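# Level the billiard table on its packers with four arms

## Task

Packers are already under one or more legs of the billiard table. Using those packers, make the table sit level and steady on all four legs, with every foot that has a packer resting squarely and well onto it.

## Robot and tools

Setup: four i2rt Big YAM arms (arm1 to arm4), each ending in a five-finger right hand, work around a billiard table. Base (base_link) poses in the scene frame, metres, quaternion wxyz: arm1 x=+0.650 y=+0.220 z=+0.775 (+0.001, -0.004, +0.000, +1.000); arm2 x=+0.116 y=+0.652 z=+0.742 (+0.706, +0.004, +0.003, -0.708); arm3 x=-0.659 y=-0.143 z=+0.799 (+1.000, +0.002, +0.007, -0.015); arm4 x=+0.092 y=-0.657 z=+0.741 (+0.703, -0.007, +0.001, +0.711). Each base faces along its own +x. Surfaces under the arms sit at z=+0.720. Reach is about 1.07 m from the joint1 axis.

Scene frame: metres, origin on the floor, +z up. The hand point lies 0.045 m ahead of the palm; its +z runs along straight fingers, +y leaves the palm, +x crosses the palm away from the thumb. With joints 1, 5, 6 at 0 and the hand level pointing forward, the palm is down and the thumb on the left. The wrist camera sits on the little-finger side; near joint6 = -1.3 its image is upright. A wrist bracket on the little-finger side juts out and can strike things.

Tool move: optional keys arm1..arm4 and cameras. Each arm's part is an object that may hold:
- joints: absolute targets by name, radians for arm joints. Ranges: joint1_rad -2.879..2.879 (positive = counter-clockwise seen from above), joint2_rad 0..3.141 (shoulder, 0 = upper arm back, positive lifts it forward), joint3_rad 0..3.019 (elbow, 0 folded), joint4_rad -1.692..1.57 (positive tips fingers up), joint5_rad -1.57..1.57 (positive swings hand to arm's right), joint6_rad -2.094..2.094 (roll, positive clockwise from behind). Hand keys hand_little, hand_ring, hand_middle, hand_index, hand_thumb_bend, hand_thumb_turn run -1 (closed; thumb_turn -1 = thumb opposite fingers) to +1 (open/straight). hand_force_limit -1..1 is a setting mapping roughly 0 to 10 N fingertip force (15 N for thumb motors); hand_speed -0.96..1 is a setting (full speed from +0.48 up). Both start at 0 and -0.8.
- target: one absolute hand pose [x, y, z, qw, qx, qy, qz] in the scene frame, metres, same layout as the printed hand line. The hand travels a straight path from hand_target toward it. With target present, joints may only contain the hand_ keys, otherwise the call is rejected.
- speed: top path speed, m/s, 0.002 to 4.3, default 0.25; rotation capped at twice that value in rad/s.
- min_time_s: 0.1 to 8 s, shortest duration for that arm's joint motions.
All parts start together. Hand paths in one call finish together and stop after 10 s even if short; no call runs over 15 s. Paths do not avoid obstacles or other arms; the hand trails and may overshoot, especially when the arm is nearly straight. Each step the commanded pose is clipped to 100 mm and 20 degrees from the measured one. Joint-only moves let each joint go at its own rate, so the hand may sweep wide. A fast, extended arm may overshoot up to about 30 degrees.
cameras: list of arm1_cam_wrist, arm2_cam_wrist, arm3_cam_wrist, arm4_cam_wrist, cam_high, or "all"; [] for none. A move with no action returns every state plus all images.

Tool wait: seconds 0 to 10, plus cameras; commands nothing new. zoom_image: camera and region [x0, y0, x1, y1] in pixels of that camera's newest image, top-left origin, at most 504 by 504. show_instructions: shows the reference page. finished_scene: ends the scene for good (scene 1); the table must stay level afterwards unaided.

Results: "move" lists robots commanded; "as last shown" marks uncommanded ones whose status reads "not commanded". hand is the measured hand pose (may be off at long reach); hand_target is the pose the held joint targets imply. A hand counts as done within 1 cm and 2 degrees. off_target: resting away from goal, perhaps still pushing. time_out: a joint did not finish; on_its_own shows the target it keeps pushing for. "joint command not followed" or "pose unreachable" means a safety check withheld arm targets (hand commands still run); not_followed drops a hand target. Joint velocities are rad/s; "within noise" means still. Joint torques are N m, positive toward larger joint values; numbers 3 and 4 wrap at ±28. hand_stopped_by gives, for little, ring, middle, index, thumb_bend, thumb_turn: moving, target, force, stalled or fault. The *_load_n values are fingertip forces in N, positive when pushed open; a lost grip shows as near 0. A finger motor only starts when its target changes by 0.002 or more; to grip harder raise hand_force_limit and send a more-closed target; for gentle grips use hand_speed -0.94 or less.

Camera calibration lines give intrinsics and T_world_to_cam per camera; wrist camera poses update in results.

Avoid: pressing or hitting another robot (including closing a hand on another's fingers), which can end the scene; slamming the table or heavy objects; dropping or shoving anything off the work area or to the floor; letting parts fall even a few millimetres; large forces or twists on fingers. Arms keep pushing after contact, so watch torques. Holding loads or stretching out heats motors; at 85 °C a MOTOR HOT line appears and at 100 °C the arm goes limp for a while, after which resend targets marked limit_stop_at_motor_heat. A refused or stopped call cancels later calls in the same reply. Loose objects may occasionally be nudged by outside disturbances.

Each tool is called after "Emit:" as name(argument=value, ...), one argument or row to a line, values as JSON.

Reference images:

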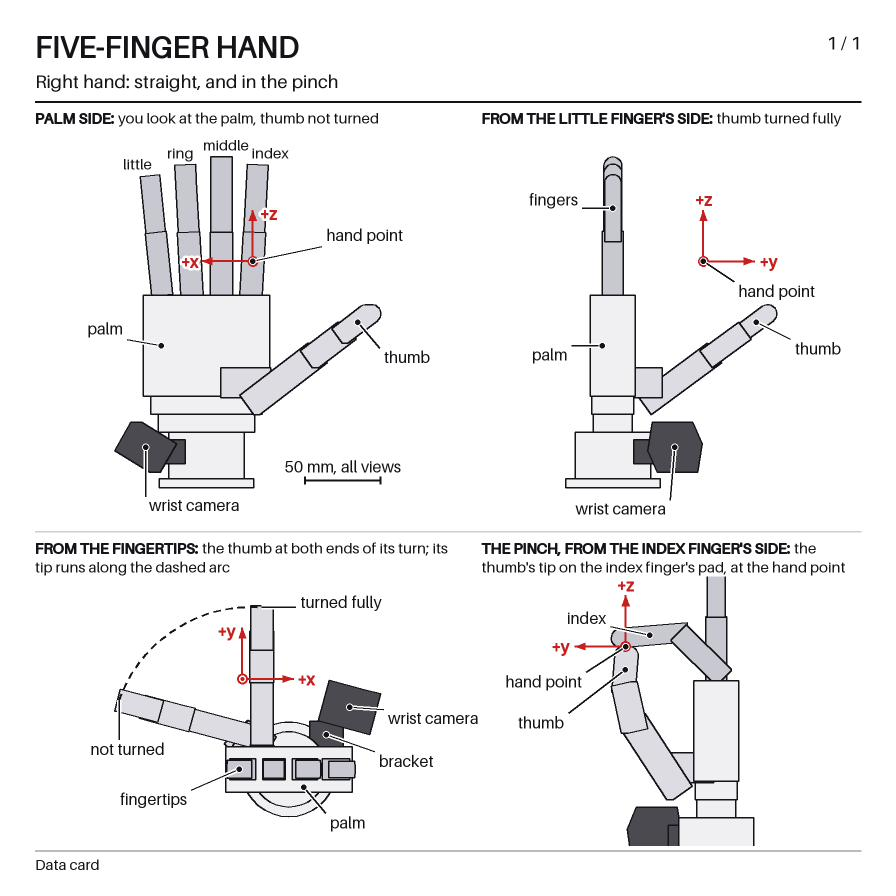

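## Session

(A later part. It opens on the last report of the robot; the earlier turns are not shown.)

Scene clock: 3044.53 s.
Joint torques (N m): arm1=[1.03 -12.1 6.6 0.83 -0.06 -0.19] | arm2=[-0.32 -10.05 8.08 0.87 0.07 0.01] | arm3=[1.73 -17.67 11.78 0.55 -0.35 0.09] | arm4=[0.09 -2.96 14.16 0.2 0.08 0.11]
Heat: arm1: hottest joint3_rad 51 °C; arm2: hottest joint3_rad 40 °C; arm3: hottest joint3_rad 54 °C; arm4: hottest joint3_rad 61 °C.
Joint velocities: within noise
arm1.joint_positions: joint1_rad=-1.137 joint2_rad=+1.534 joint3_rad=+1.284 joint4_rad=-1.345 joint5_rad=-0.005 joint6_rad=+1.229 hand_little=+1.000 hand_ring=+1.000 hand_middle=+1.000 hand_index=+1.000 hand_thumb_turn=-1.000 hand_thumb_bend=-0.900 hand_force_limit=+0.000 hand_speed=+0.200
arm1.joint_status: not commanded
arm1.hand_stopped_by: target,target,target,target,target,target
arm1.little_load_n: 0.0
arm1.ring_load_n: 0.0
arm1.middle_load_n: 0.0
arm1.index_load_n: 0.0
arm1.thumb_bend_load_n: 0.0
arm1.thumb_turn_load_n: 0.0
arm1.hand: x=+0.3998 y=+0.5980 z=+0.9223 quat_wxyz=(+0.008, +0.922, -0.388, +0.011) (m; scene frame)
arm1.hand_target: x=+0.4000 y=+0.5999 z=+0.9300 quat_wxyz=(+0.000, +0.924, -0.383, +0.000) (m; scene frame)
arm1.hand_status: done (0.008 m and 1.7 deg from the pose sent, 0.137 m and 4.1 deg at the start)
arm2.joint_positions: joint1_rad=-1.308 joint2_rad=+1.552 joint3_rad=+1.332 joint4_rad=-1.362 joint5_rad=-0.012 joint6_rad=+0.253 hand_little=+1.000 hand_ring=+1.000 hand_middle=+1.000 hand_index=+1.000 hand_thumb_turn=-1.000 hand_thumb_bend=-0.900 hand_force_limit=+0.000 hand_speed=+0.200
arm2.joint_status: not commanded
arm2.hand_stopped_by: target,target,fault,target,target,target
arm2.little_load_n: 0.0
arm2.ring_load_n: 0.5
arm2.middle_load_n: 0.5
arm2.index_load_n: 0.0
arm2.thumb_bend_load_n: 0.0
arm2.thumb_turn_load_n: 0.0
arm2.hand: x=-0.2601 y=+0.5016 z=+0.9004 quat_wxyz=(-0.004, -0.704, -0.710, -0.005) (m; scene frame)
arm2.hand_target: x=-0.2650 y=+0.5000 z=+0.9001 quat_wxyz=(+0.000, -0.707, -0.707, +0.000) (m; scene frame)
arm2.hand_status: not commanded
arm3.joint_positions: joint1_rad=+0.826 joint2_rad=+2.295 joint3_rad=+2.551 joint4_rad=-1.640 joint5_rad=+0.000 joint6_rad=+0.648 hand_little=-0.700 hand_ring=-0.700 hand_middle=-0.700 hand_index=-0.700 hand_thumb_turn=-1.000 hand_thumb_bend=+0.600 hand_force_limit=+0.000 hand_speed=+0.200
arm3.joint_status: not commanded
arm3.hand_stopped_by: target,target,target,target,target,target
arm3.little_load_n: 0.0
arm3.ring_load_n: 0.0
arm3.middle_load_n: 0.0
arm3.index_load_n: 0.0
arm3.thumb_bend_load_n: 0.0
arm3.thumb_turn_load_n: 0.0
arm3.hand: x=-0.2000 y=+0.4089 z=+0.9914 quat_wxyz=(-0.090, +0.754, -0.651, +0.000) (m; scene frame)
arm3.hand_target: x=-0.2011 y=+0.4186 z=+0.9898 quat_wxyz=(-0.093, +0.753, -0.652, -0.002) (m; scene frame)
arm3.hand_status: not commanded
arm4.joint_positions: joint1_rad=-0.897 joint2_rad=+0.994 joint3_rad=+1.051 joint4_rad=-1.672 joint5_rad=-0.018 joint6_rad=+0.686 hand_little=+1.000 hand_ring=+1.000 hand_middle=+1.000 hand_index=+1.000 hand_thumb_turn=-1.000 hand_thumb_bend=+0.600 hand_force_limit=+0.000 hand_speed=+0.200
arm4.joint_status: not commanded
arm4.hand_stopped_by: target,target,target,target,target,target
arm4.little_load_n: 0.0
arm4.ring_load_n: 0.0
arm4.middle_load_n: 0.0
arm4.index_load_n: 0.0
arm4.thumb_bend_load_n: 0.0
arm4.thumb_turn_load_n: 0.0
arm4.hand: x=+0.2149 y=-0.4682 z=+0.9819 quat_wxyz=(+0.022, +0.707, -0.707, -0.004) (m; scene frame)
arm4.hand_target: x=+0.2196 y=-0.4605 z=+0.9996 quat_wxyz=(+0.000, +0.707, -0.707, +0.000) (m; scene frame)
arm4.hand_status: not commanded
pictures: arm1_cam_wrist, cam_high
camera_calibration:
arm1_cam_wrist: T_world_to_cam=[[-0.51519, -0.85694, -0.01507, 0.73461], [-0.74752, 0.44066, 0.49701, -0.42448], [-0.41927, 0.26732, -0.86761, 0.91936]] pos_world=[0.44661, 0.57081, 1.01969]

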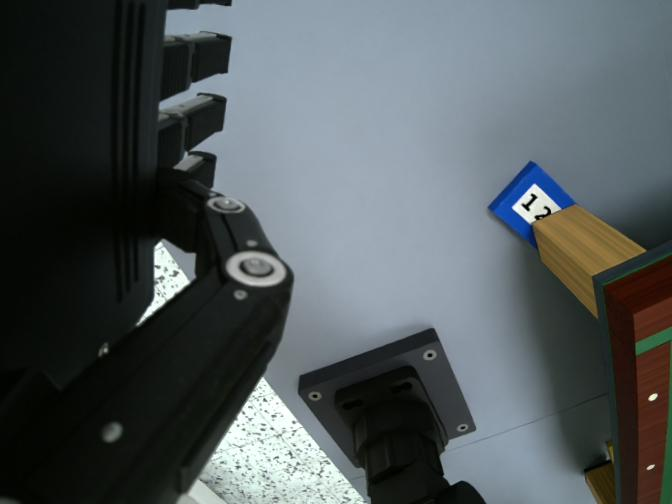

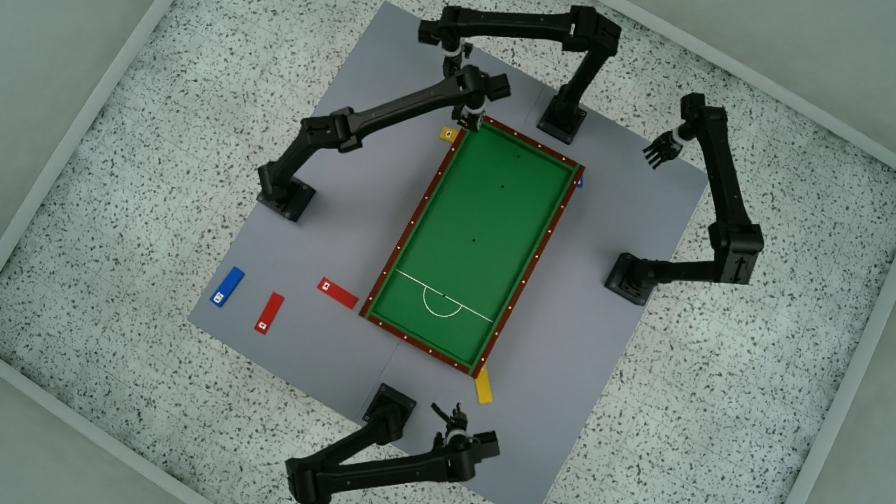

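Emit:
move(
  arm1={"target": [0.36, 0.52, 0.93, 0, 0.9914, 0, -0.1305], "speed": 0.12, "joints": {"hand_middle": -0.4, "hand_ring": -1, "hand_little": -1, "hand_thumb_bend": 0.6}},
  cameras=["arm1_cam_wrist"],
)

Scene clock: 3076.70 s.
Joint torques (N m): arm1=[2.02 -11.34 6.2 1.07 -0.27 -0.14] | arm2=[-1.03 -10.58 7.92 0.87 0 0.02] | arm3=[1.55 -17.73 11.84 0.5 -0.32 0.11] | arm4=[0.67 -2.49 14.37 0.13 0.11 0.12]
Heat: arm1: hottest joint3_rad 49 °C; arm2: hottest joint3_rad 40 °C; arm3: hottest joint3_rad 54 °C; arm4: hottest joint3_rad 62 °C.
move: arm1 off_target
Joint velocities: within noise
arm1.joint_positions: joint1_rad=-1.055 joint2_rad=+1.458 joint3_rad=+1.165 joint4_rad=-1.165 joint5_rad=-0.230 joint6_rad=+0.553 hand_little=-1.000 hand_ring=-1.000 hand_middle=-0.271 hand_index=+1.000 hand_thumb_turn=-1.000 hand_thumb_bend=-0.217 hand_force_limit=+0.000 hand_speed=+0.200
arm1.joint_status: hand_middle off_target (ended at -0.271, target -0.400); hand_thumb_bend off_target (ended at -0.217, target +0.600); the others done
arm1.hand_stopped_by: target,target,force,target,stalled,target
arm1.little_load_n: 0.0
arm1.ring_load_n: 0.0
arm1.middle_load_n: 14.5
arm1.index_load_n: 0.0
arm1.thumb_bend_load_n: -16.5
arm1.thumb_turn_load_n: -0.5
arm1.hand: x=+0.3621 y=+0.5232 z=+0.9249 quat_wxyz=(+0.010, +0.992, -0.013, -0.123)
arm1.hand_target: x=+0.3600 y=+0.5200 z=+0.9299 quat_wxyz=(+0.000, +0.991, +0.000, -0.130)
arm1.hand_status: done (0.006 m and 2.0 deg from the pose sent, 0.088 m and 48.3 deg at the start)
arm2, arm3, arm4: as last shown
arm2.ring_load_n: 0.0
arm2.middle_load_n: 0.0
arm1_cam_wrist: T_world_to_cam=[[0.21462, -0.97441, -0.06686, 0.49611], [-0.67742, -0.19782, 0.7085, -0.30793], [-0.70359, -0.10676, -0.70254, 1.07185]] pos_world=[0.43907, 0.53693, 1.00435]

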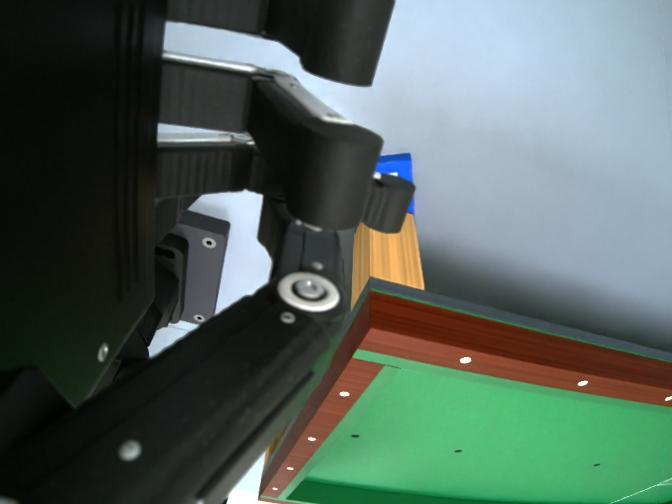

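Emit:
move(
  arm1={"joints": {"hand_middle": 0.8, "hand_ring": -0.5, "hand_little": -0.5}},
)

Emit:
move(
  arm1={"joints": {"hand_thumb_bend": 0.61}},
)

Emit:
move(
  arm1={"joints": {"hand_middle": -0.4, "hand_ring": -1, "hand_little": -1}},
  cameras=["arm1_cam_wrist"],
)

Scene clock: 3080.33 s.
Joint torques (N m): arm1=[2.08 -11.34 6.19 1.06 -0.26 -0.18] | arm2=[-1.08 -10.46 7.97 0.99 0.11 0.01] | arm3=[1.67 -18.02 11.89 0.43 -0.32 0.08] | arm4=[0.38 -2.73 14.26 0.06 0.09 0.16]
Heat: arm1: hottest joint3_rad 49 °C; arm2: hottest joint3_rad 40 °C; arm3: hottest joint3_rad 54 °C; arm4: hottest joint3_rad 62 °C.
move: arm1 done
Joint velocities: within noise
arm1.joint_positions: joint1_rad=-1.055 joint2_rad=+1.458 joint3_rad=+1.165 joint4_rad=-1.165 joint5_rad=-0.230 joint6_rad=+0.553 hand_little=-0.500 hand_ring=-0.500 hand_middle=+0.800 hand_index=+1.000 hand_thumb_turn=-1.000 hand_thumb_bend=-0.212 hand_force_limit=+0.000 hand_speed=+0.200
arm1.joint_status: all done
arm1.hand_stopped_by: target,target,target,target,stalled,target
arm1.little_load_n: 0.0
arm1.ring_load_n: 0.0
arm1.middle_load_n: 0.0
arm1.index_load_n: 0.0
arm1.thumb_bend_load_n: 0.0
arm1.thumb_turn_load_n: 0.0
arm1.hand: x=+0.3621 y=+0.5232 z=+0.9249 quat_wxyz=(+0.010, +0.992, -0.012, -0.123)
arm1.hand_target: x=+0.3601 y=+0.5200 z=+0.9298 quat_wxyz=(+0.000, +0.991, +0.000, -0.130)
arm1.hand_status: not commanded
arm2, arm3, arm4: as last shown
arm2.middle_load_n: -0.5
pictures: none

Scene clock: 3081.30 s.
Joint torques (N m): arm1=[2.02 -11.28 6.2 1.06 -0.26 -0.18] | arm2=[-0.15 -11.87 8.13 1.03 0.04 0.02] | arm3=[1.73 -17.55 11.86 0.57 -0.35 0.08] | arm4=[0.38 -2.26 14.3 0.13 0.09 0.17]
Heat: arm1: hottest joint3_rad 49 °C; arm2: hottest joint3_rad 40 °C; arm3: hottest joint3_rad 54 °C; arm4: hottest joint3_rad 62 °C.
move: arm1 done
Joint velocities: within noise
arm1.joint_positions: joint1_rad=-1.055 joint2_rad=+1.458 joint3_rad=+1.165 joint4_rad=-1.165 joint5_rad=-0.230 joint6_rad=+0.553 hand_little=-0.500 hand_ring=-0.500 hand_middle=+0.800 hand_index=+1.000 hand_thumb_turn=-1.000 hand_thumb_bend=+0.610 hand_force_limit=+0.000 hand_speed=+0.200
arm1.joint_status: all done
arm1.hand_stopped_by: target,target,target,target,target,target
arm1.little_load_n: 0.0
arm1.ring_load_n: 0.0
arm1.middle_load_n: 0.0
arm1.index_load_n: 0.0
arm1.thumb_bend_load_n: 0.0
arm1.thumb_turn_load_n: 0.0
arm1.hand: x=+0.3621 y=+0.5232 z=+0.9251 quat_wxyz=(+0.010, +0.992, -0.012, -0.124)
arm1.hand_target: x=+0.3600 y=+0.5200 z=+0.9300 quat_wxyz=(+0.000, +0.991, +0.000, -0.130)
arm1.hand_status: not commanded
arm2, arm3, arm4: as last shown
arm2.middle_load_n: 0.0
pictures: none

Scene clock: 3082.13 s.
Joint torques (N m): arm1=[2.02 -11.28 6.2 1.05 -0.26 -0.18] | arm2=[-0.97 -10.93 8.02 0.94 0.08 0.09] | arm3=[1.73 -17.32 11.89 0.47 -0.34 0.06] | arm4=[1.61 -2.84 14.12 0.17 0.11 0.17]
Heat: arm1: hottest joint3_rad 49 °C; arm2: hottest joint3_rad 40 °C; arm3: hottest joint3_rad 54 °C; arm4: hottest joint3_rad 62 °C.
move: arm1 done
Joint velocities: within noise
arm1.joint_positions: joint1_rad=-1.055 joint2_rad=+1.458 joint3_rad=+1.165 joint4_rad=-1.165 joint5_rad=-0.230 joint6_rad=+0.553 hand_little=-1.000 hand_ring=-1.000 hand_middle=-0.400 hand_index=+1.000 hand_thumb_turn=-1.000 hand_thumb_bend=+0.610 hand_force_limit=+0.000 hand_speed=+0.200
arm1.joint_status: all done
arm1.hand_stopped_by: target,target,target,target,target,target
arm1.little_load_n: 0.0
arm1.ring_load_n: 0.0
arm1.middle_load_n: 0.0
arm1.index_load_n: 0.0
arm1.thumb_bend_load_n: 0.0
arm1.thumb_turn_load_n: 0.0
arm1.hand: x=+0.3621 y=+0.5233 z=+0.9251 quat_wxyz=(+0.010, +0.992, -0.012, -0.124)
arm1.hand_target: x=+0.3601 y=+0.5200 z=+0.9299 quat_wxyz=(+0.000, +0.991, +0.000, -0.130)
arm1.hand_status: not commanded
arm2, arm3, arm4: as last shown
arm4.thumb_turn_load_n: -0.5
arm1_cam_wrist: T_world_to_cam=[[0.21533, -0.97416, -0.06808, 0.49699], [-0.67686, -0.19914, 0.70867, -0.30769], [-0.70392, -0.10652, -0.70225, 1.07165]] pos_world=[0.43907, 0.53703, 1.00446]

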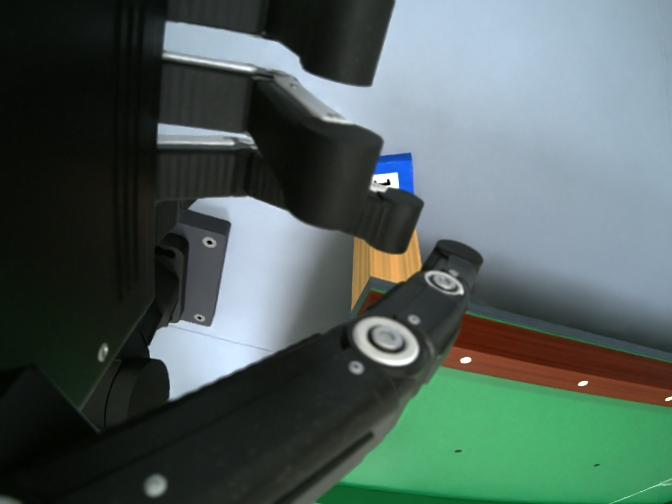

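Emit:
move(
  arm1={"target": [0.30, 0.50, 0.86, 0, 0.9914, 0, -0.1305], "speed": 0.12},
  cameras=["arm1_cam_wrist"],
)

Emit:
move(
  arm1={"target": [0.285, 0.488, 0.815, 0, 0.9914, 0, -0.1305], "speed": 0.1},
  cameras=["arm1_cam_wrist"],
)

Scene clock: 3088.33 s.
Joint torques (N m): arm1=[1.61 -10.81 5.97 1.17 -0.07 0.1] | arm2=[-0.38 -11.28 7.94 0.92 -0.01 0.06] | arm3=[1.9 -18.14 11.81 0.49 -0.31 0.1] | arm4=[0.62 -2.73 14.06 0.18 0.11 0.13]
Heat: arm1: hottest joint3_rad 48 °C; arm2: hottest joint3_rad 40 °C; arm3: hottest joint3_rad 54 °C; arm4: hottest joint3_rad 62 °C.
move: arm1 done
Joint velocities: within noise
arm1.joint_positions: joint1_rad=-0.906 joint2_rad=+1.548 joint3_rad=+1.083 joint4_rad=-0.948 joint5_rad=-0.213 joint6_rad=+0.671 hand_little=-1.000 hand_ring=-1.000 hand_middle=-0.400 hand_index=+1.000 hand_thumb_turn=-1.000 hand_thumb_bend=+0.610 hand_force_limit=+0.000 hand_speed=+0.200
arm1.joint_status: not commanded
arm1.hand_stopped_by: target,target,target,target,target,target
arm1.little_load_n: 0.0
arm1.ring_load_n: 0.0
arm1.middle_load_n: 0.0
arm1.index_load_n: 0.0
arm1.thumb_bend_load_n: 0.0
arm1.thumb_turn_load_n: 0.0
arm1.hand: x=+0.3026 y=+0.4998 z=+0.8602 quat_wxyz=(+0.003, +0.992, +0.005, -0.128)
arm1.hand_target: x=+0.3001 y=+0.5000 z=+0.8599 quat_wxyz=(+0.000, +0.991, +0.000, -0.130)
arm1.hand_status: done (0.003 m and 0.7 deg from the pose sent, 0.093 m and 1.9 deg at the start)
arm2, arm3, arm4: as last shown
arm2.ring_load_n: -0.5
arm4.thumb_turn_load_n: 0.0
arm1_cam_wrist: T_world_to_cam=[[0.24558, -0.96555, -0.08608, 0.48452], [-0.66355, -0.23217, 0.71119, -0.29638], [-0.70668, -0.11753, -0.69771, 0.98406]] pos_world=[0.37976, 0.51468, 0.93908]

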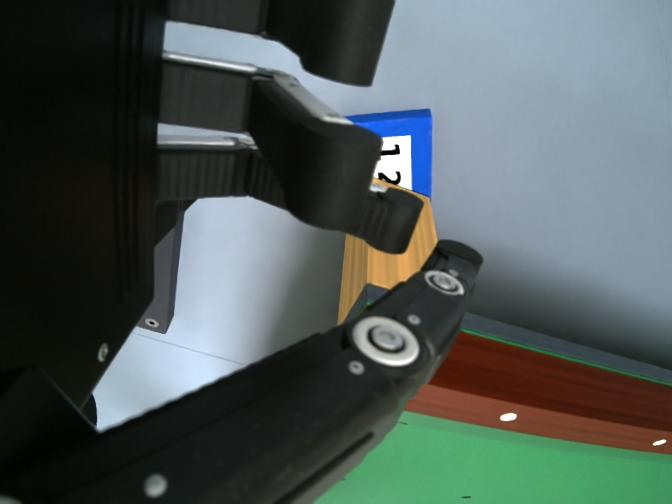

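Scene clock: 3089.43 s.
Joint torques (N m): arm1=[1.85 -11.22 5.53 1.18 -0.07 0.06] | arm2=[-0.38 -10.05 7.97 0.94 0.11 0.05] | arm3=[1.44 -17.96 11.81 0.47 -0.31 0.07] | arm4=[0.85 -2.08 14.09 0.14 0.12 0.13]
Heat: arm1: hottest joint3_rad 48 °C; arm2: hottest joint3_rad 40 °C; arm3: hottest joint3_rad 54 °C; arm4: hottest joint3_rad 62 °C.
move: arm1 done
Joint velocities: within noise
arm1.joint_positions: joint1_rad=-0.863 joint2_rad=+1.611 joint3_rad=+1.021 joint4_rad=-0.816 joint5_rad=-0.205 joint6_rad=+0.717 hand_little=-1.000 hand_ring=-1.000 hand_middle=-0.400 hand_index=+1.000 hand_thumb_turn=-1.000 hand_thumb_bend=+0.610 hand_force_limit=+0.000 hand_speed=+0.200
arm1.joint_status: not commanded
arm1.hand_stopped_by: target,target,target,target,target,target
arm1.little_load_n: 0.0
arm1.ring_load_n: 0.0
arm1.middle_load_n: 0.0
arm1.index_load_n: 0.0
arm1.thumb_bend_load_n: 0.0
arm1.thumb_turn_load_n: 0.0
arm1.hand: x=+0.2884 y=+0.4881 z=+0.8142 quat_wxyz=(+0.004, +0.992, +0.004, -0.127)
arm1.hand_target: x=+0.2850 y=+0.4880 z=+0.8151 quat_wxyz=(+0.000, +0.991, +0.000, -0.130)
arm1.hand_status: done (0.003 m and 0.7 deg from the pose sent, 0.050 m and 0.7 deg at the start)
arm2, arm3, arm4: as last shown
arm2.ring_load_n: 0.0
arm3.middle_load_n: 0.5
arm3.index_load_n: 0.5
arm4.middle_load_n: -0.5
arm1_cam_wrist: T_world_to_cam=[[0.24382, -0.96618, -0.08392, 0.47193], [-0.66541, -0.22961, 0.71028, -0.27578], [-0.70553, -0.11733, -0.6989, 0.94118]] pos_world=[0.36546, 0.50308, 0.89327]

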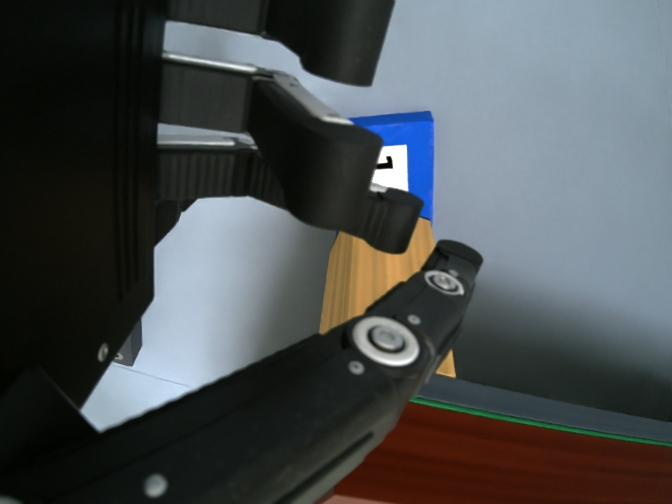

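Emit:
move(
  arm1={"target": [0.285, 0.480, 0.792, 0, 0.9914, 0, -0.1305], "speed": 0.08},
  cameras=["arm1_cam_wrist"],
)

Scene clock: 3094.33 s.
Joint torques (N m): arm1=[2.02 -10.75 5.29 1.18 -0.07 0.08] | arm2=[-0.91 -11.46 7.86 0.92 0.05 0.08] | arm3=[1.79 -17.9 11.86 0.53 -0.31 0.09] | arm4=[0.56 -2.43 14.06 0.03 0.11 0.12]
Heat: arm1: hottest joint3_rad 48 °C; arm2: hottest joint3_rad 40 °C; arm3: hottest joint3_rad 54 °C; arm4: hottest joint3_rad 62 °C.
move: arm1 done
Joint velocities: within noise
arm1.joint_positions: joint1_rad=-0.853 joint2_rad=+1.630 joint3_rad=+0.979 joint4_rad=-0.746 joint5_rad=-0.203 joint6_rad=+0.730 hand_little=-1.000 hand_ring=-1.000 hand_middle=-0.400 hand_index=+1.000 hand_thumb_turn=-1.000 hand_thumb_bend=+0.610 hand_force_limit=+0.000 hand_speed=+0.200
arm1.joint_status: not commanded
arm1.hand_stopped_by: target,target,target,target,target,target
arm1.little_load_n: 0.5
arm1.ring_load_n: 0.0
arm1.middle_load_n: 0.0
arm1.index_load_n: 0.0
arm1.thumb_bend_load_n: 0.0
arm1.thumb_turn_load_n: 0.0
arm1.hand: x=+0.2882 y=+0.4820 z=+0.7937 quat_wxyz=(+0.001, +0.992, +0.002, -0.129)
arm1.hand_target: x=+0.2850 y=+0.4800 z=+0.7920 quat_wxyz=(+0.000, +0.991, +0.000, -0.131)
arm1.hand_status: done (0.004 m and 0.4 deg from the pose sent, 0.024 m and 0.7 deg at the start)
arm2, arm3, arm4: as last shown
arm3.little_load_n: 0.5
arm3.middle_load_n: 0.0
arm3.index_load_n: 0.0
arm4.middle_load_n: 0.0
arm1_cam_wrist: T_world_to_cam=[[0.24055, -0.96647, -0.08983, 0.47007], [-0.66309, -0.23121, 0.71194, -0.26394], [-0.70883, -0.11169, -0.69647, 0.92229]] pos_world=[0.36566, 0.49629, 0.87248]

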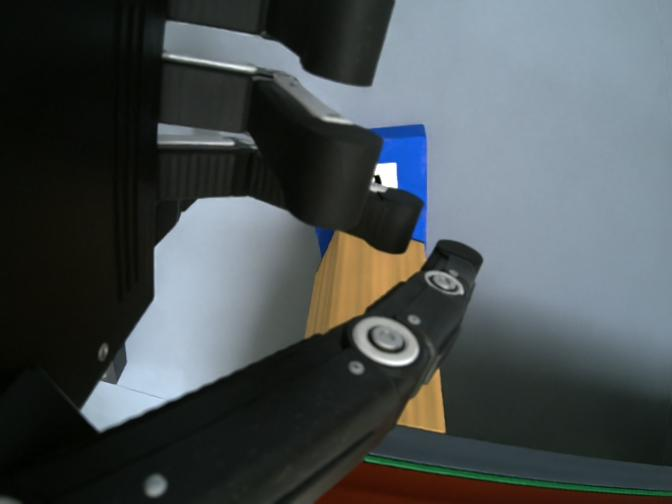

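Emit:
move(
  arm1={"target": [0.283, 0.445, 0.790, 0, 0.9914, 0, -0.1305], "speed": 0.05},
  cameras=["arm1_cam_wrist"],
)

Scene clock: 3096.60 s.
Joint torques (N m): arm1=[2.32 -10.87 4.66 1.02 -0.17 0.08] | arm2=[-0.32 -9.93 7.88 1.33 0.07 0.11] | arm3=[1.67 -17.73 11.89 0.47 -0.32 0.11] | arm4=[0.62 -2.61 14.2 0.2 0.09 0.11]
Heat: arm1: hottest joint3_rad 48 °C; arm2: hottest joint3_rad 40 °C; arm3: hottest joint3_rad 54 °C; arm4: hottest joint3_rad 62 °C.
move: arm1 done
Joint velocities: within noise
arm1.joint_positions: joint1_rad=-0.795 joint2_rad=+1.587 joint3_rad=+0.913 joint4_rad=-0.707 joint5_rad=-0.189 joint6_rad=+0.792 hand_little=-1.000 hand_ring=-1.000 hand_middle=-0.400 hand_index=+1.000 hand_thumb_turn=-1.000 hand_thumb_bend=+0.610 hand_force_limit=+0.000 hand_speed=+0.200
arm1.joint_status: not commanded
arm1.hand_stopped_by: target,target,target,target,target,target
arm1.little_load_n: 0.0
arm1.ring_load_n: 0.0
arm1.middle_load_n: 0.0
arm1.index_load_n: 0.0
arm1.thumb_bend_load_n: -0.5
arm1.thumb_turn_load_n: 0.0
arm1.hand: x=+0.2839 y=+0.4519 z=+0.7902 quat_wxyz=(-0.001, +0.992, +0.000, -0.129)
arm1.hand_target: x=+0.2830 y=+0.4452 z=+0.7900 quat_wxyz=(+0.000, +0.991, +0.000, -0.131)
arm1.hand_status: done (0.007 m and 0.2 deg from the pose sent, 0.038 m and 0.4 deg at the start)
arm2.joint_positions: joint1_rad=-1.308 joint2_rad=+1.552 joint3_rad=+1.332 joint4_rad=-1.362 joint5_rad=-0.012 joint6_rad=+0.253 hand_little=+1.000 hand_ring=+1.000 hand_middle=+1.000 hand_index=+1.000 hand_thumb_turn=-1.000 hand_thumb_bend=-0.900 hand_force_limit=+0.000 hand_speed=+0.200
arm2.joint_status: not commanded
arm2.hand_stopped_by: target,target,fault,target,target,target
arm2.little_load_n: 0.0
arm2.ring_load_n: 0.0
arm2.middle_load_n: 0.0
arm2.index_load_n: 0.0
arm2.thumb_bend_load_n: 0.0
arm2.thumb_turn_load_n: 0.0
arm2.hand: x=-0.2601 y=+0.5016 z=+0.9004 quat_wxyz=(-0.004, -0.704, -0.710, -0.005)
arm2.hand_target: x=-0.2650 y=+0.5000 z=+0.9001 quat_wxyz=(+0.000, -0.707, -0.707, +0.000)
arm2.hand_status: not commanded
arm3.joint_positions: joint1_rad=+0.826 joint2_rad=+2.295 joint3_rad=+2.551 joint4_rad=-1.640 joint5_rad=+0.000 joint6_rad=+0.648 hand_little=-0.700 hand_ring=-0.700 hand_middle=-0.700 hand_index=-0.700 hand_thumb_turn=-1.000 hand_thumb_bend=+0.600 hand_force_limit=+0.000 hand_speed=+0.200
arm3.joint_status: not commanded
arm3.hand_stopped_by: target,target,target,target,target,target
arm3.little_load_n: 0.0
arm3.ring_load_n: 0.5
arm3.middle_load_n: 0.0
arm3.index_load_n: 0.0
arm3.thumb_bend_load_n: 0.0
arm3.thumb_turn_load_n: 0.0
arm3.hand: x=-0.2000 y=+0.4089 z=+0.9914 quat_wxyz=(-0.090, +0.754, -0.651, +0.000)
arm3.hand_target: x=-0.2011 y=+0.4186 z=+0.9898 quat_wxyz=(-0.093, +0.753, -0.652, -0.002)
arm3.hand_status: not commanded
arm4.joint_positions: joint1_rad=-0.897 joint2_rad=+0.994 joint3_rad=+1.051 joint4_rad=-1.672 joint5_rad=-0.018 joint6_rad=+0.686 hand_little=+1.000 hand_ring=+1.000 hand_middle=+1.000 hand_index=+1.000 hand_thumb_turn=-1.000 hand_thumb_bend=+0.600 hand_force_limit=+0.000 hand_speed=+0.200
arm4.joint_status: not commanded
arm4.hand_stopped_by: target,target,target,target,target,target
arm4.little_load_n: 0.0
arm4.ring_load_n: 0.0
arm4.middle_load_n: 0.0
arm4.index_load_n: 0.0
arm4.thumb_bend_load_n: 0.0
arm4.thumb_turn_load_n: 0.0
arm4.hand: x=+0.2149 y=-0.4682 z=+0.9819 quat_wxyz=(+0.022, +0.707, -0.707, -0.004)
arm4.hand_target: x=+0.2196 y=-0.4605 z=+0.9996 quat_wxyz=(+0.000, +0.707, -0.707, +0.000)
arm4.hand_status: not commanded
arm1_cam_wrist: T_world_to_cam=[[0.23554, -0.96731, -0.09398, 0.44683], [-0.66388, -0.23077, 0.71135, -0.27076], [-0.70978, -0.10515, -0.69653, 0.91078]] pos_world=[0.36146, 0.46551, 0.86898]

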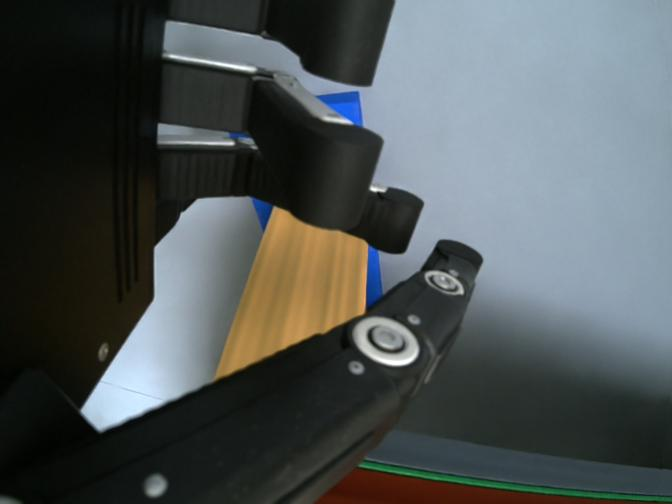

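Emit:
move(
  arm1={"target": [0.281, 0.425, 0.790, 0, 0.9914, 0, -0.1305], "speed": 0.05},
  cameras=["arm1_cam_wrist"],
)

Scene clock: 3099.10 s.
Joint torques (N m): arm1=[2.67 -10.7 4.38 0.77 -0.28 0.01] | arm2=[-1.14 -10.23 8.13 0.81 0.06 0.04] | arm3=[1.85 -18.26 11.85 0.42 -0.33 0.09] | arm4=[0.26 -3.25 14.13 0.12 0.08 0.12]
Heat: arm1: hottest joint3_rad 48 °C; arm2: hottest joint3_rad 40 °C; arm3: hottest joint3_rad 54 °C; arm4: hottest joint3_rad 62 °C.
move: arm1 off_target
Joint velocities: within noise
arm1.joint_positions: joint1_rad=-0.759 joint2_rad=+1.560 joint3_rad=+0.880 joint4_rad=-0.685 joint5_rad=-0.179 joint6_rad=+0.834 hand_little=-1.000 hand_ring=-1.000 hand_middle=-0.400 hand_index=+1.000 hand_thumb_turn=-1.000 hand_thumb_bend=+0.610 hand_force_limit=+0.000 hand_speed=+0.200
arm1.joint_status: not commanded
arm1.hand_stopped_by: target,target,target,target,target,target
arm1.little_load_n: 0.0
arm1.ring_load_n: 0.0
arm1.middle_load_n: 0.0
arm1.index_load_n: 0.0
arm1.thumb_bend_load_n: 0.0
arm1.thumb_turn_load_n: 0.0
arm1.hand: x=+0.2802 y=+0.4360 z=+0.7903 quat_wxyz=(-0.005, +0.991, -0.003, -0.131)
arm1.hand_target: x=+0.2811 y=+0.4253 z=+0.7900 quat_wxyz=(+0.000, +0.991, +0.000, -0.131)
arm1.hand_status: off_target (0.011 m and 0.7 deg from the pose sent, 0.027 m and 0.2 deg at the start)
arm2, arm3, arm4: as last shown
arm3.ring_load_n: 0.0
arm1_cam_wrist: T_world_to_cam=[[0.22864, -0.96815, -0.10201, 0.441], [-0.66261, -0.23153, 0.71228, -0.27772], [-0.71321, -0.09526, -0.69445, 0.90156]] pos_world=[0.35816, 0.44853, 0.86889]

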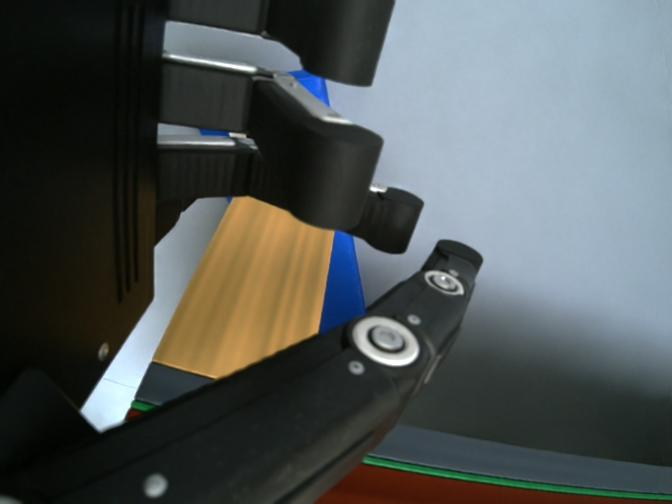

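Emit:
move(
  arm1={"target": [0.281, 0.405, 0.790, 0, 0.9914, 0, -0.1305], "speed": 0.04},
  cameras=["arm1_cam_wrist"],
)

Scene clock: 3103.50 s.
Joint torques (N m): arm1=[3.19 -9.23 4.04 0.39 -0.5 0.02] | arm2=[0.03 -11.52 7.94 0.9 -0.01 0.05] | arm3=[1.44 -18.2 11.9 0.53 -0.35 0.13] | arm4=[0.62 -3.25 14.22 0.16 0.11 0.11]
Heat: arm1: hottest joint3_rad 47 °C; arm2: hottest joint3_rad 40 °C; arm3: hottest joint3_rad 54 °C; arm4: hottest joint3_rad 62 °C.
move: arm1 off_target
Joint velocities: within noise
arm1.joint_positions: joint1_rad=-0.727 joint2_rad=+1.515 joint3_rad=+0.848 joint4_rad=-0.661 joint5_rad=-0.165 joint6_rad=+0.875 hand_little=-1.000 hand_ring=-1.000 hand_middle=-0.400 hand_index=+1.000 hand_thumb_turn=-1.000 hand_thumb_bend=+0.610 hand_force_limit=+0.000 hand_speed=+0.200
arm1.joint_status: not commanded
arm1.hand_stopped_by: target,target,target,target,target,target
arm1.little_load_n: 0.0
arm1.ring_load_n: 0.0
arm1.middle_load_n: 0.0
arm1.index_load_n: 0.5
arm1.thumb_bend_load_n: 0.0
arm1.thumb_turn_load_n: 0.0
arm1.hand: x=+0.2758 y=+0.4241 z=+0.7975 quat_wxyz=(-0.017, +0.990, -0.006, -0.141)
arm1.hand_target: x=+0.2812 y=+0.4055 z=+0.7903 quat_wxyz=(+0.000, +0.991, +0.000, -0.130)
arm1.hand_status: off_target (0.021 m and 2.4 deg from the pose sent, 0.031 m and 0.7 deg at the start)
arm2, arm3, arm4: as last shown
arm3.ring_load_n: 0.5
arm1_cam_wrist: T_world_to_cam=[[0.21757, -0.96748, -0.12905, 0.45545], [-0.65089, -0.24234, 0.71945, -0.29295], [-0.72733, -0.07254, -0.68245, 0.88695]] pos_world=[0.35533, 0.43398, 0.87484]

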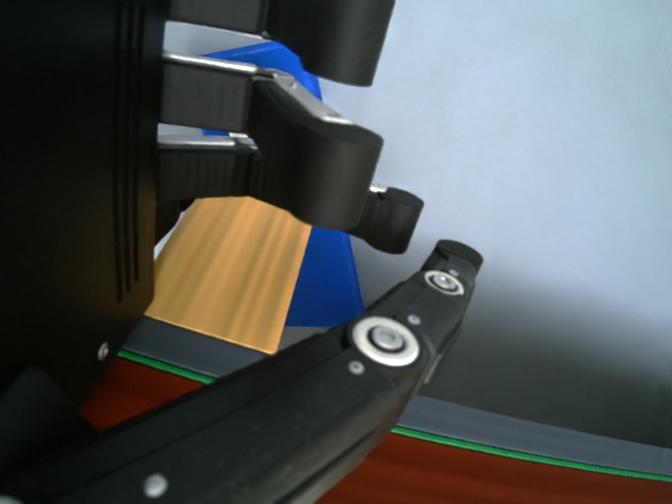

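Emit:
move(
  arm1={"target": [0.283, 0.455, 0.800, 0, 0.9914, 0, -0.1305], "speed": 0.08},
)

Emit:
move(
  arm1={"target": [0.283, 0.455, 0.776, 0, 0.9914, 0, -0.1305], "speed": 0.05},
  cameras=["arm1_cam_wrist"],
)

Scene clock: 3107.40 s.
Joint torques (N m): arm1=[1.03 -9.47 8.05 0.31 -0.07 -0.2] | arm2=[-0.38 -11.58 8.13 0.75 0.07 0.04] | arm3=[2.14 -18.08 11.81 0.44 -0.36 0.07] | arm4=[0.26 -2.43 14.19 0.1 0.14 0.12]
Heat: arm1: hottest joint3_rad 47 °C; arm2: hottest joint3_rad 40 °C; arm3: hottest joint3_rad 54 °C; arm4: hottest joint3_rad 62 °C.
move: arm1 off_target
Joint velocities: within noise
arm1.joint_positions: joint1_rad=-0.797 joint2_rad=+1.570 joint3_rad=+0.895 joint4_rad=-0.724 joint5_rad=-0.195 joint6_rad=+0.804 hand_little=-1.000 hand_ring=-1.000 hand_middle=-0.400 hand_index=+1.000 hand_thumb_turn=-1.000 hand_thumb_bend=+0.610 hand_force_limit=+0.000 hand_speed=+0.200
arm1.joint_status: not commanded
arm1.hand_stopped_by: target,target,target,target,target,target
arm1.little_load_n: 0.0
arm1.ring_load_n: 0.0
arm1.middle_load_n: 0.0
arm1.index_load_n: 0.0
arm1.thumb_bend_load_n: 0.0
arm1.thumb_turn_load_n: 0.0
arm1.hand: x=+0.2908 y=+0.4442 z=+0.7913 quat_wxyz=(+0.008, +0.992, -0.007, -0.125)
arm1.hand_target: x=+0.2833 y=+0.4548 z=+0.8000 quat_wxyz=(+0.000, +0.991, +0.000, -0.131)
arm1.hand_status: off_target (0.016 m and 1.4 deg from the pose sent, 0.032 m and 2.4 deg at the start)
arm2, arm3, arm4: as last shown
arm3.ring_load_n: 0.0
arm3.index_load_n: 0.5
pictures: none

Scene clock: 3108.40 s.
Joint torques (N m): arm1=[1.26 -6.53 6.23 2.17 -0.19 -0.13] | arm2=[-0.44 -11.81 8.08 0.96 0.07 0.11] | arm3=[1.85 -18.02 11.84 0.44 -0.29 0.11] | arm4=[0.79 -2.49 14.26 0.06 0.13 0.15]
Heat: arm1: hottest joint3_rad 47 °C; arm2: hottest joint3_rad 40 °C; arm3: hottest joint3_rad 54 °C; arm4: hottest joint3_rad 62 °C.
move: arm1 off_target
Joint velocities: within noise
arm1.joint_positions: joint1_rad=-0.801 joint2_rad=+1.575 joint3_rad=+0.895 joint4_rad=-0.707 joint5_rad=-0.192 joint6_rad=+0.795 hand_little=-1.000 hand_ring=-1.000 hand_middle=-0.400 hand_index=+1.000 hand_thumb_turn=-1.000 hand_thumb_bend=+0.610 hand_force_limit=+0.000 hand_speed=+0.200
arm1.joint_status: not commanded
arm1.hand_stopped_by: target,target,target,target,target,target
arm1.little_load_n: 0.0
arm1.ring_load_n: 0.0
arm1.middle_load_n: 0.0
arm1.index_load_n: -3.0
arm1.thumb_bend_load_n: 0.0
arm1.thumb_turn_load_n: 0.0
arm1.hand: x=+0.2900 y=+0.4482 z=+0.7894 quat_wxyz=(+0.002, +0.992, -0.004, -0.128)
arm1.hand_target: x=+0.2837 y=+0.4545 z=+0.7764 quat_wxyz=(+0.000, +0.991, +0.000, -0.130)
arm1.hand_status: off_target (0.017 m and 0.6 deg from the pose sent, 0.020 m and 1.4 deg at the start)
arm2, arm3, arm4: as last shown
arm2.middle_load_n: -0.5
arm2.index_load_n: -0.5
arm3.index_load_n: 0.0
arm4.middle_load_n: -0.5
arm1_cam_wrist: T_world_to_cam=[[0.22844, -0.96969, -0.08666, 0.43903], [-0.66763, -0.22082, 0.71099, -0.27005], [-0.70858, -0.10456, -0.69784, 0.91457]] pos_world=[0.36746, 0.46172, 0.86828]

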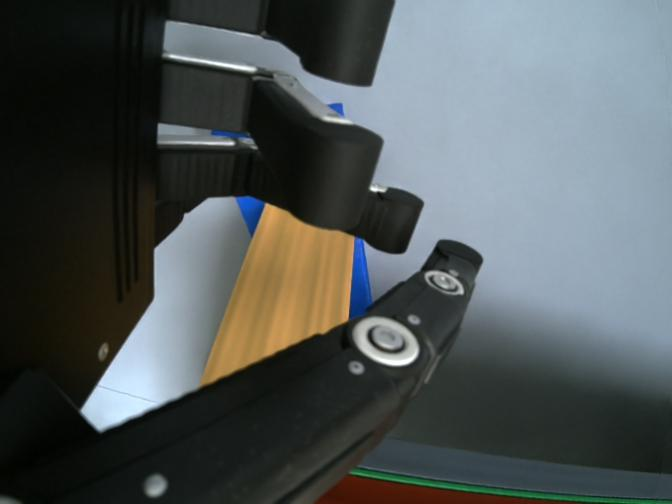

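Emit:
move(
  arm1={"target": [0.31, 0.49, 0.83, 0, 0.9914, 0, -0.1305], "speed": 0.12},
)

Emit:
move(
  arm1={"target": [0.40, 0.60, 0.93, 0, 0.9239, -0.3827, 0], "speed": 0.2},
  cameras=["arm1_cam_wrist", "arm2_cam_wrist"],
)

Emit:
zoom_image(
  camera="arm1_cam_wrist",
  region=[450, 120, 650, 320],
)

Scene clock: 3120.10 s.
Joint torques (N m): arm1=[0.5 -11.16 8.83 0.4 -0.23 -0.15] | arm2=[-0.67 -10.46 8.12 1.09 0.08 0.08] | arm3=[1.67 -17.96 11.85 0.5 -0.33 0.11] | arm4=[0.32 -2.37 14.19 0.23 0.09 0.17]
Heat: arm1: hottest joint3_rad 47 °C; arm2: hottest joint3_rad 40 °C; arm3: hottest joint3_rad 54 °C; arm4: hottest joint3_rad 62 °C.
move: arm1 off_target
Joint velocities: within noise
arm1.joint_positions: joint1_rad=-0.901 joint2_rad=+1.564 joint3_rad=+0.951 joint4_rad=-0.840 joint5_rad=-0.209 joint6_rad=+0.696 hand_little=-1.000 hand_ring=-1.000 hand_middle=-0.400 hand_index=+1.000 hand_thumb_turn=-1.000 hand_thumb_bend=+0.610 hand_force_limit=+0.000 hand_speed=+0.200
arm1.joint_status: not commanded
arm1.hand_stopped_by: target,target,target,target,target,target
arm1.little_load_n: 0.0
arm1.ring_load_n: 0.0
arm1.middle_load_n: 0.0
arm1.index_load_n: 0.0
arm1.thumb_bend_load_n: 0.0
arm1.thumb_turn_load_n: 0.0
arm1.hand: x=+0.3210 y=+0.4733 z=+0.8102 quat_wxyz=(+0.020, +0.993, -0.008, -0.114)
arm1.hand_target: x=+0.3106 y=+0.4893 z=+0.8301 quat_wxyz=(+0.000, +0.991, +0.000, -0.130)
arm1.hand_status: off_target (0.028 m and 3.1 deg from the pose sent, 0.062 m and 0.6 deg at the start)
arm2, arm3, arm4: as last shown
arm2.ring_load_n: 0.5
arm2.middle_load_n: 0.0
arm2.index_load_n: 0.0
arm2.thumb_bend_load_n: 0.5
arm3.index_load_n: 0.5
arm4.middle_load_n: 0.0
arm4.index_load_n: -0.5
pictures: none

Scene clock: 3122.93 s.
Joint torques (N m): arm1=[1.26 -10.23 10.06 0.16 0.09 0.02] | arm2=[-0.5 -11.34 8.1 0.83 0.1 0.11] | arm3=[1.9 -18.08 11.95 0.55 -0.33 0.09] | arm4=[0.56 -2.14 14.17 0.14 0.12 0.11]
Heat: arm1: hottest joint3_rad 47 °C; arm2: hottest joint3_rad 40 °C; arm3: hottest joint3_rad 54 °C; arm4: hottest joint3_rad 62 °C.
move: arm1 off_target
Joint velocities: within noise
arm1.joint_positions: joint1_rad=-1.135 joint2_rad=+1.513 joint3_rad=+1.232 joint4_rad=-1.327 joint5_rad=-0.010 joint6_rad=+1.200 hand_little=-1.000 hand_ring=-1.000 hand_middle=-0.400 hand_index=+1.000 hand_thumb_turn=-1.000 hand_thumb_bend=+0.610 hand_force_limit=+0.000 hand_speed=+0.200
arm1.joint_status: not commanded
arm1.hand_stopped_by: target,target,target,target,target,target
arm1.little_load_n: 0.0
arm1.ring_load_n: 0.0
arm1.middle_load_n: 0.0
arm1.index_load_n: 0.0
arm1.thumb_bend_load_n: 0.0
arm1.thumb_turn_load_n: 0.0
arm1.hand: x=+0.4050 y=+0.5822 z=+0.9123 quat_wxyz=(+0.015, +0.927, -0.373, +0.014)
arm1.hand_target: x=+0.4004 y=+0.5992 z=+0.9302 quat_wxyz=(+0.000, +0.924, -0.383, +0.000)
arm1.hand_status: off_target (0.026 m and 2.6 deg from the pose sent, 0.191 m and 46.0 deg at the start)
arm2, arm3, arm4: as last shown
arm2.ring_load_n: 0.0
arm2.thumb_bend_load_n: 0.0
arm3.index_load_n: 0.0
arm4.index_load_n: 0.0
arm1_cam_wrist: T_world_to_cam=[[-0.48899, -0.87228, -0.00335, 0.7112], [-0.76076, 0.42459, 0.49088, -0.38829], [-0.42677, 0.24258, -0.87122, 0.93776]] pos_world=[0.45258, 0.55775, 1.00998]
arm2_cam_wrist: T_world_to_cam=[[0.96637, 0.24783, 0.06866, 0.06295], [0.17303, -0.82413, 0.53932, -0.03071], [0.19024, -0.5093, -0.8393, 1.17809]] pos_world=[-0.27965, 0.55909, 1.00101]

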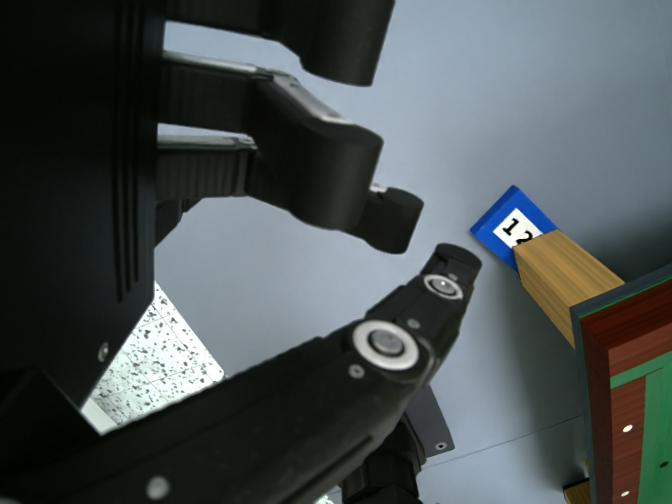

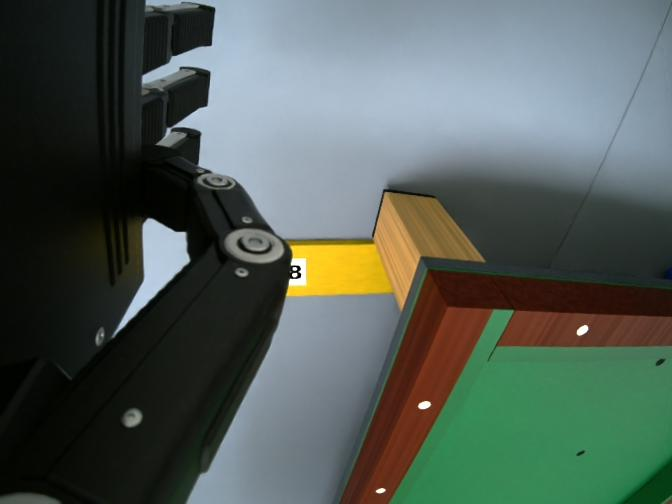

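Scaled by 2.520 from the camera's image (finer frame: 960x720).

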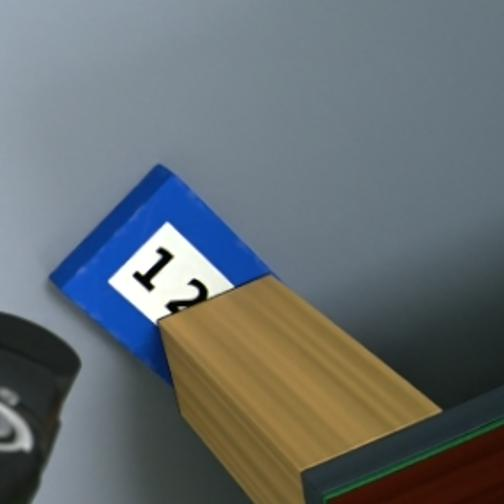

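Emit:
move(
  arm2={"target": [-0.262, 0.583, 1.046, 0, -0.7071, -0.7071, 0], "speed": 0.2},
  arm1={"target": [0.40, 0.60, 1.12, 0, 0.9239, -0.3827, 0], "speed": 0.25},
)

Emit:
move(
  arm3={"target": [-0.22, 0.43, 0.94, -0.09, 0.754, -0.651, 0], "speed": 0.12},
  cameras=["arm2_cam_wrist", "arm3_cam_wrist", "arm1_cam_wrist"],
)

Scene clock: 3141.77 s.
Joint torques (N m): arm1=[0.56 -9.76 10.21 0.36 -0.11 0] | arm2=[-1.26 -10.75 10.51 0.05 -0.09 -0.06] | arm3=[1.96 -18.02 11.99 0.42 -0.34 0.13] | arm4=[0.56 -2.96 14.2 0.1 0.09 0.13]
Heat: arm1: hottest joint3_rad 48 °C; arm2: hottest joint3_rad 40 °C; arm3: hottest joint3_rad 54 °C; arm4: hottest joint3_rad 62 °C.
move: arm1 off_target; arm2 off_target
Joint velocities: within noise
arm1.joint_positions: joint1_rad=-1.143 joint2_rad=+1.438 joint3_rad=+1.641 joint4_rad=-1.696 joint5_rad=-0.024 joint6_rad=+1.201 hand_little=-1.000 hand_ring=-1.000 hand_middle=-0.400 hand_index=+1.000 hand_thumb_turn=-1.000 hand_thumb_bend=+0.610 hand_force_limit=+0.000 hand_speed=+0.200
arm1.joint_status: not commanded
arm1.hand_stopped_by: target,target,target,target,target,target
arm1.little_load_n: 0.0
arm1.ring_load_n: 0.0
arm1.middle_load_n: 0.0
arm1.index_load_n: 0.5
arm1.thumb_bend_load_n: 0.0
arm1.thumb_turn_load_n: 0.0
arm1.hand: x=+0.4002 y=+0.5911 z=+1.1000 quat_wxyz=(-0.020, +0.926, -0.377, -0.033)
arm1.hand_target: x=+0.4003 y=+0.5992 z=+1.1190 quat_wxyz=(-0.032, +0.922, -0.383, -0.048)
arm1.hand_status: off_target (0.022 m and 4.5 deg from the pose sent, 0.209 m and 2.6 deg at the start; a joint's target at an end of its range on 27 of 47 steps)
arm2.joint_positions: joint1_rad=-1.494 joint2_rad=+1.482 joint3_rad=+1.600 joint4_rad=-1.688 joint5_rad=-0.010 joint6_rad=+0.084 hand_little=+1.000 hand_ring=+1.000 hand_middle=+1.000 hand_index=+1.000 hand_thumb_turn=-1.000 hand_thumb_bend=-0.900 hand_force_limit=+0.000 hand_speed=+0.200
arm2.joint_status: not commanded
arm2.hand_stopped_by: target,target,fault,target,target,target
arm2.little_load_n: 0.0
arm2.ring_load_n: 0.0
arm2.middle_load_n: 0.0
arm2.index_load_n: 0.0
arm2.thumb_bend_load_n: 0.0
arm2.thumb_turn_load_n: 0.0
arm2.hand: x=-0.2578 y=+0.5835 z=+1.0321 quat_wxyz=(+0.000, -0.710, -0.704, +0.000)
arm2.hand_target: x=-0.2616 y=+0.5830 z=+1.0454 quat_wxyz=(+0.008, -0.707, -0.707, +0.011)
arm2.hand_status: off_target (0.014 m and 0.5 deg from the pose sent, 0.167 m and 0.9 deg at the start; a joint's target at an end of its range on 22 of 47 steps)
arm3, arm4: as last shown
arm4.little_load_n: -0.5
pictures: none

Scene clock: 3143.13 s.
Joint torques (N m): arm1=[0.5 -9.82 10.21 0.36 -0.11 -0.01] | arm2=[-0.5 -10.64 10.33 -0.12 -0.11 -0.01] | arm3=[1.73 -20.19 7.92 1.43 -0.16 0.11] | arm4=[0.67 -2.78 14.38 0.05 0.1 0.19]
Heat: arm1: hottest joint3_rad 48 °C; arm2: hottest joint3_rad 40 °C; arm3: hottest joint3_rad 54 °C; arm4: hottest joint3_rad 62 °C.
move: arm3 done
Joint velocities: within noise
arm1, arm2: as last shown
arm1.middle_load_n: 0.5
arm1.index_load_n: -0.5
arm2.little_load_n: -0.5
arm2.hand: x=-0.2578 y=+0.5836 z=+1.0321 quat_wxyz=(+0.000, -0.710, -0.704, +0.000)
arm3.joint_positions: joint1_rad=+0.862 joint2_rad=+2.264 joint3_rad=+2.353 joint4_rad=-1.488 joint5_rad=+0.006 joint6_rad=+0.674 hand_little=-0.700 hand_ring=-0.700 hand_middle=-0.700 hand_index=-0.700 hand_thumb_turn=-1.000 hand_thumb_bend=+0.600 hand_force_limit=+0.000 hand_speed=+0.200
arm3.joint_status: not commanded
arm3.hand_stopped_by: target,target,target,target,target,target
arm3.little_load_n: 0.0
arm3.ring_load_n: 0.0
arm3.middle_load_n: 0.0
arm3.index_load_n: 0.5
arm3.thumb_bend_load_n: 0.0
arm3.thumb_turn_load_n: 0.0
arm3.hand: x=-0.2199 y=+0.4258 z=+0.9380 quat_wxyz=(-0.083, +0.758, -0.647, +0.000)
arm3.hand_target: x=-0.2200 y=+0.4300 z=+0.9401 quat_wxyz=(-0.090, +0.754, -0.651, +0.000)
arm3.hand_status: done (0.005 m and 1.0 deg from the pose sent, 0.059 m and 0.1 deg at the start)
arm4.joint_positions: joint1_rad=-0.897 joint2_rad=+0.994 joint3_rad=+1.051 joint4_rad=-1.672 joint5_rad=-0.018 joint6_rad=+0.686 hand_little=+1.000 hand_ring=+1.000 hand_middle=+1.000 hand_index=+1.000 hand_thumb_turn=-1.000 hand_thumb_bend=+0.600 hand_force_limit=+0.000 hand_speed=+0.200
arm4.joint_status: not commanded
arm4.hand_stopped_by: target,target,target,target,target,target
arm4.little_load_n: 0.0
arm4.ring_load_n: 0.0
arm4.middle_load_n: 0.0
arm4.index_load_n: 0.0
arm4.thumb_bend_load_n: 0.0
arm4.thumb_turn_load_n: 0.0
arm4.hand: x=+0.2149 y=-0.4682 z=+0.9819 quat_wxyz=(+0.022, +0.707, -0.707, -0.004)
arm4.hand_target: x=+0.2196 y=-0.4605 z=+0.9996 quat_wxyz=(+0.000, +0.707, -0.707, +0.000)
arm4.hand_status: not commanded
pictures: arm1_cam_wrist, arm2_cam_wrist, arm3_cam_wrist
arm1_cam_wrist: T_world_to_cam=[[-0.49756, -0.86545, -0.05869, 0.77751], [-0.72504, 0.37778, 0.57584, -0.56795], [-0.47619, 0.32907, -0.81545, 1.00448]] pos_world=[0.45339, 0.55692, 1.19179]
arm2_cam_wrist: T_world_to_cam=[[0.97107, 0.2322, 0.05576, 0.05499], [0.16662, -0.82606, 0.53839, -0.0342], [0.17107, -0.51353, -0.84085, 1.3291]] pos_world=[-0.27508, 0.64151, 1.13292]
arm3_cam_wrist: T_world_to_cam=[[-0.90503, -0.37587, -0.19911, 0.15273], [-0.41835, 0.70203, 0.57631, -0.93431], [-0.07684, 0.60488, -0.7926, 0.58345]] pos_world=[-0.20782, 0.3604, 1.0313]

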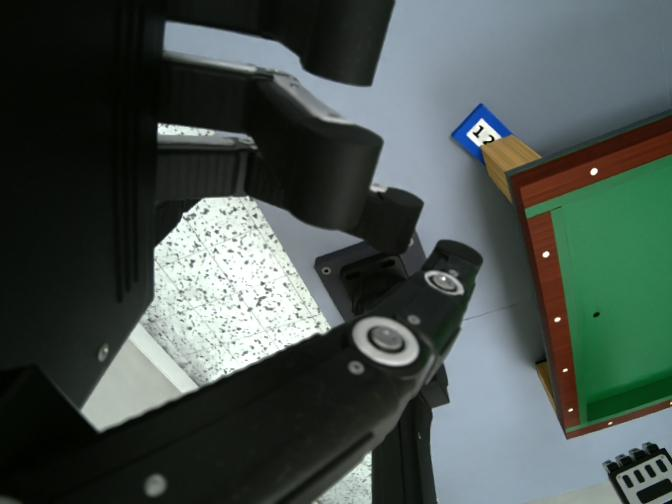

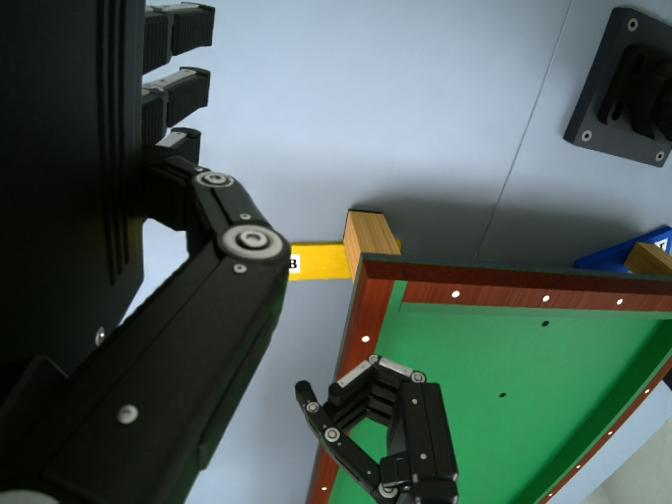

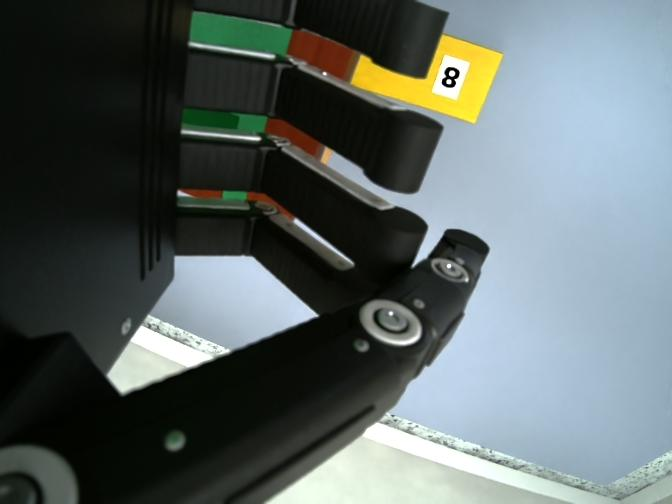

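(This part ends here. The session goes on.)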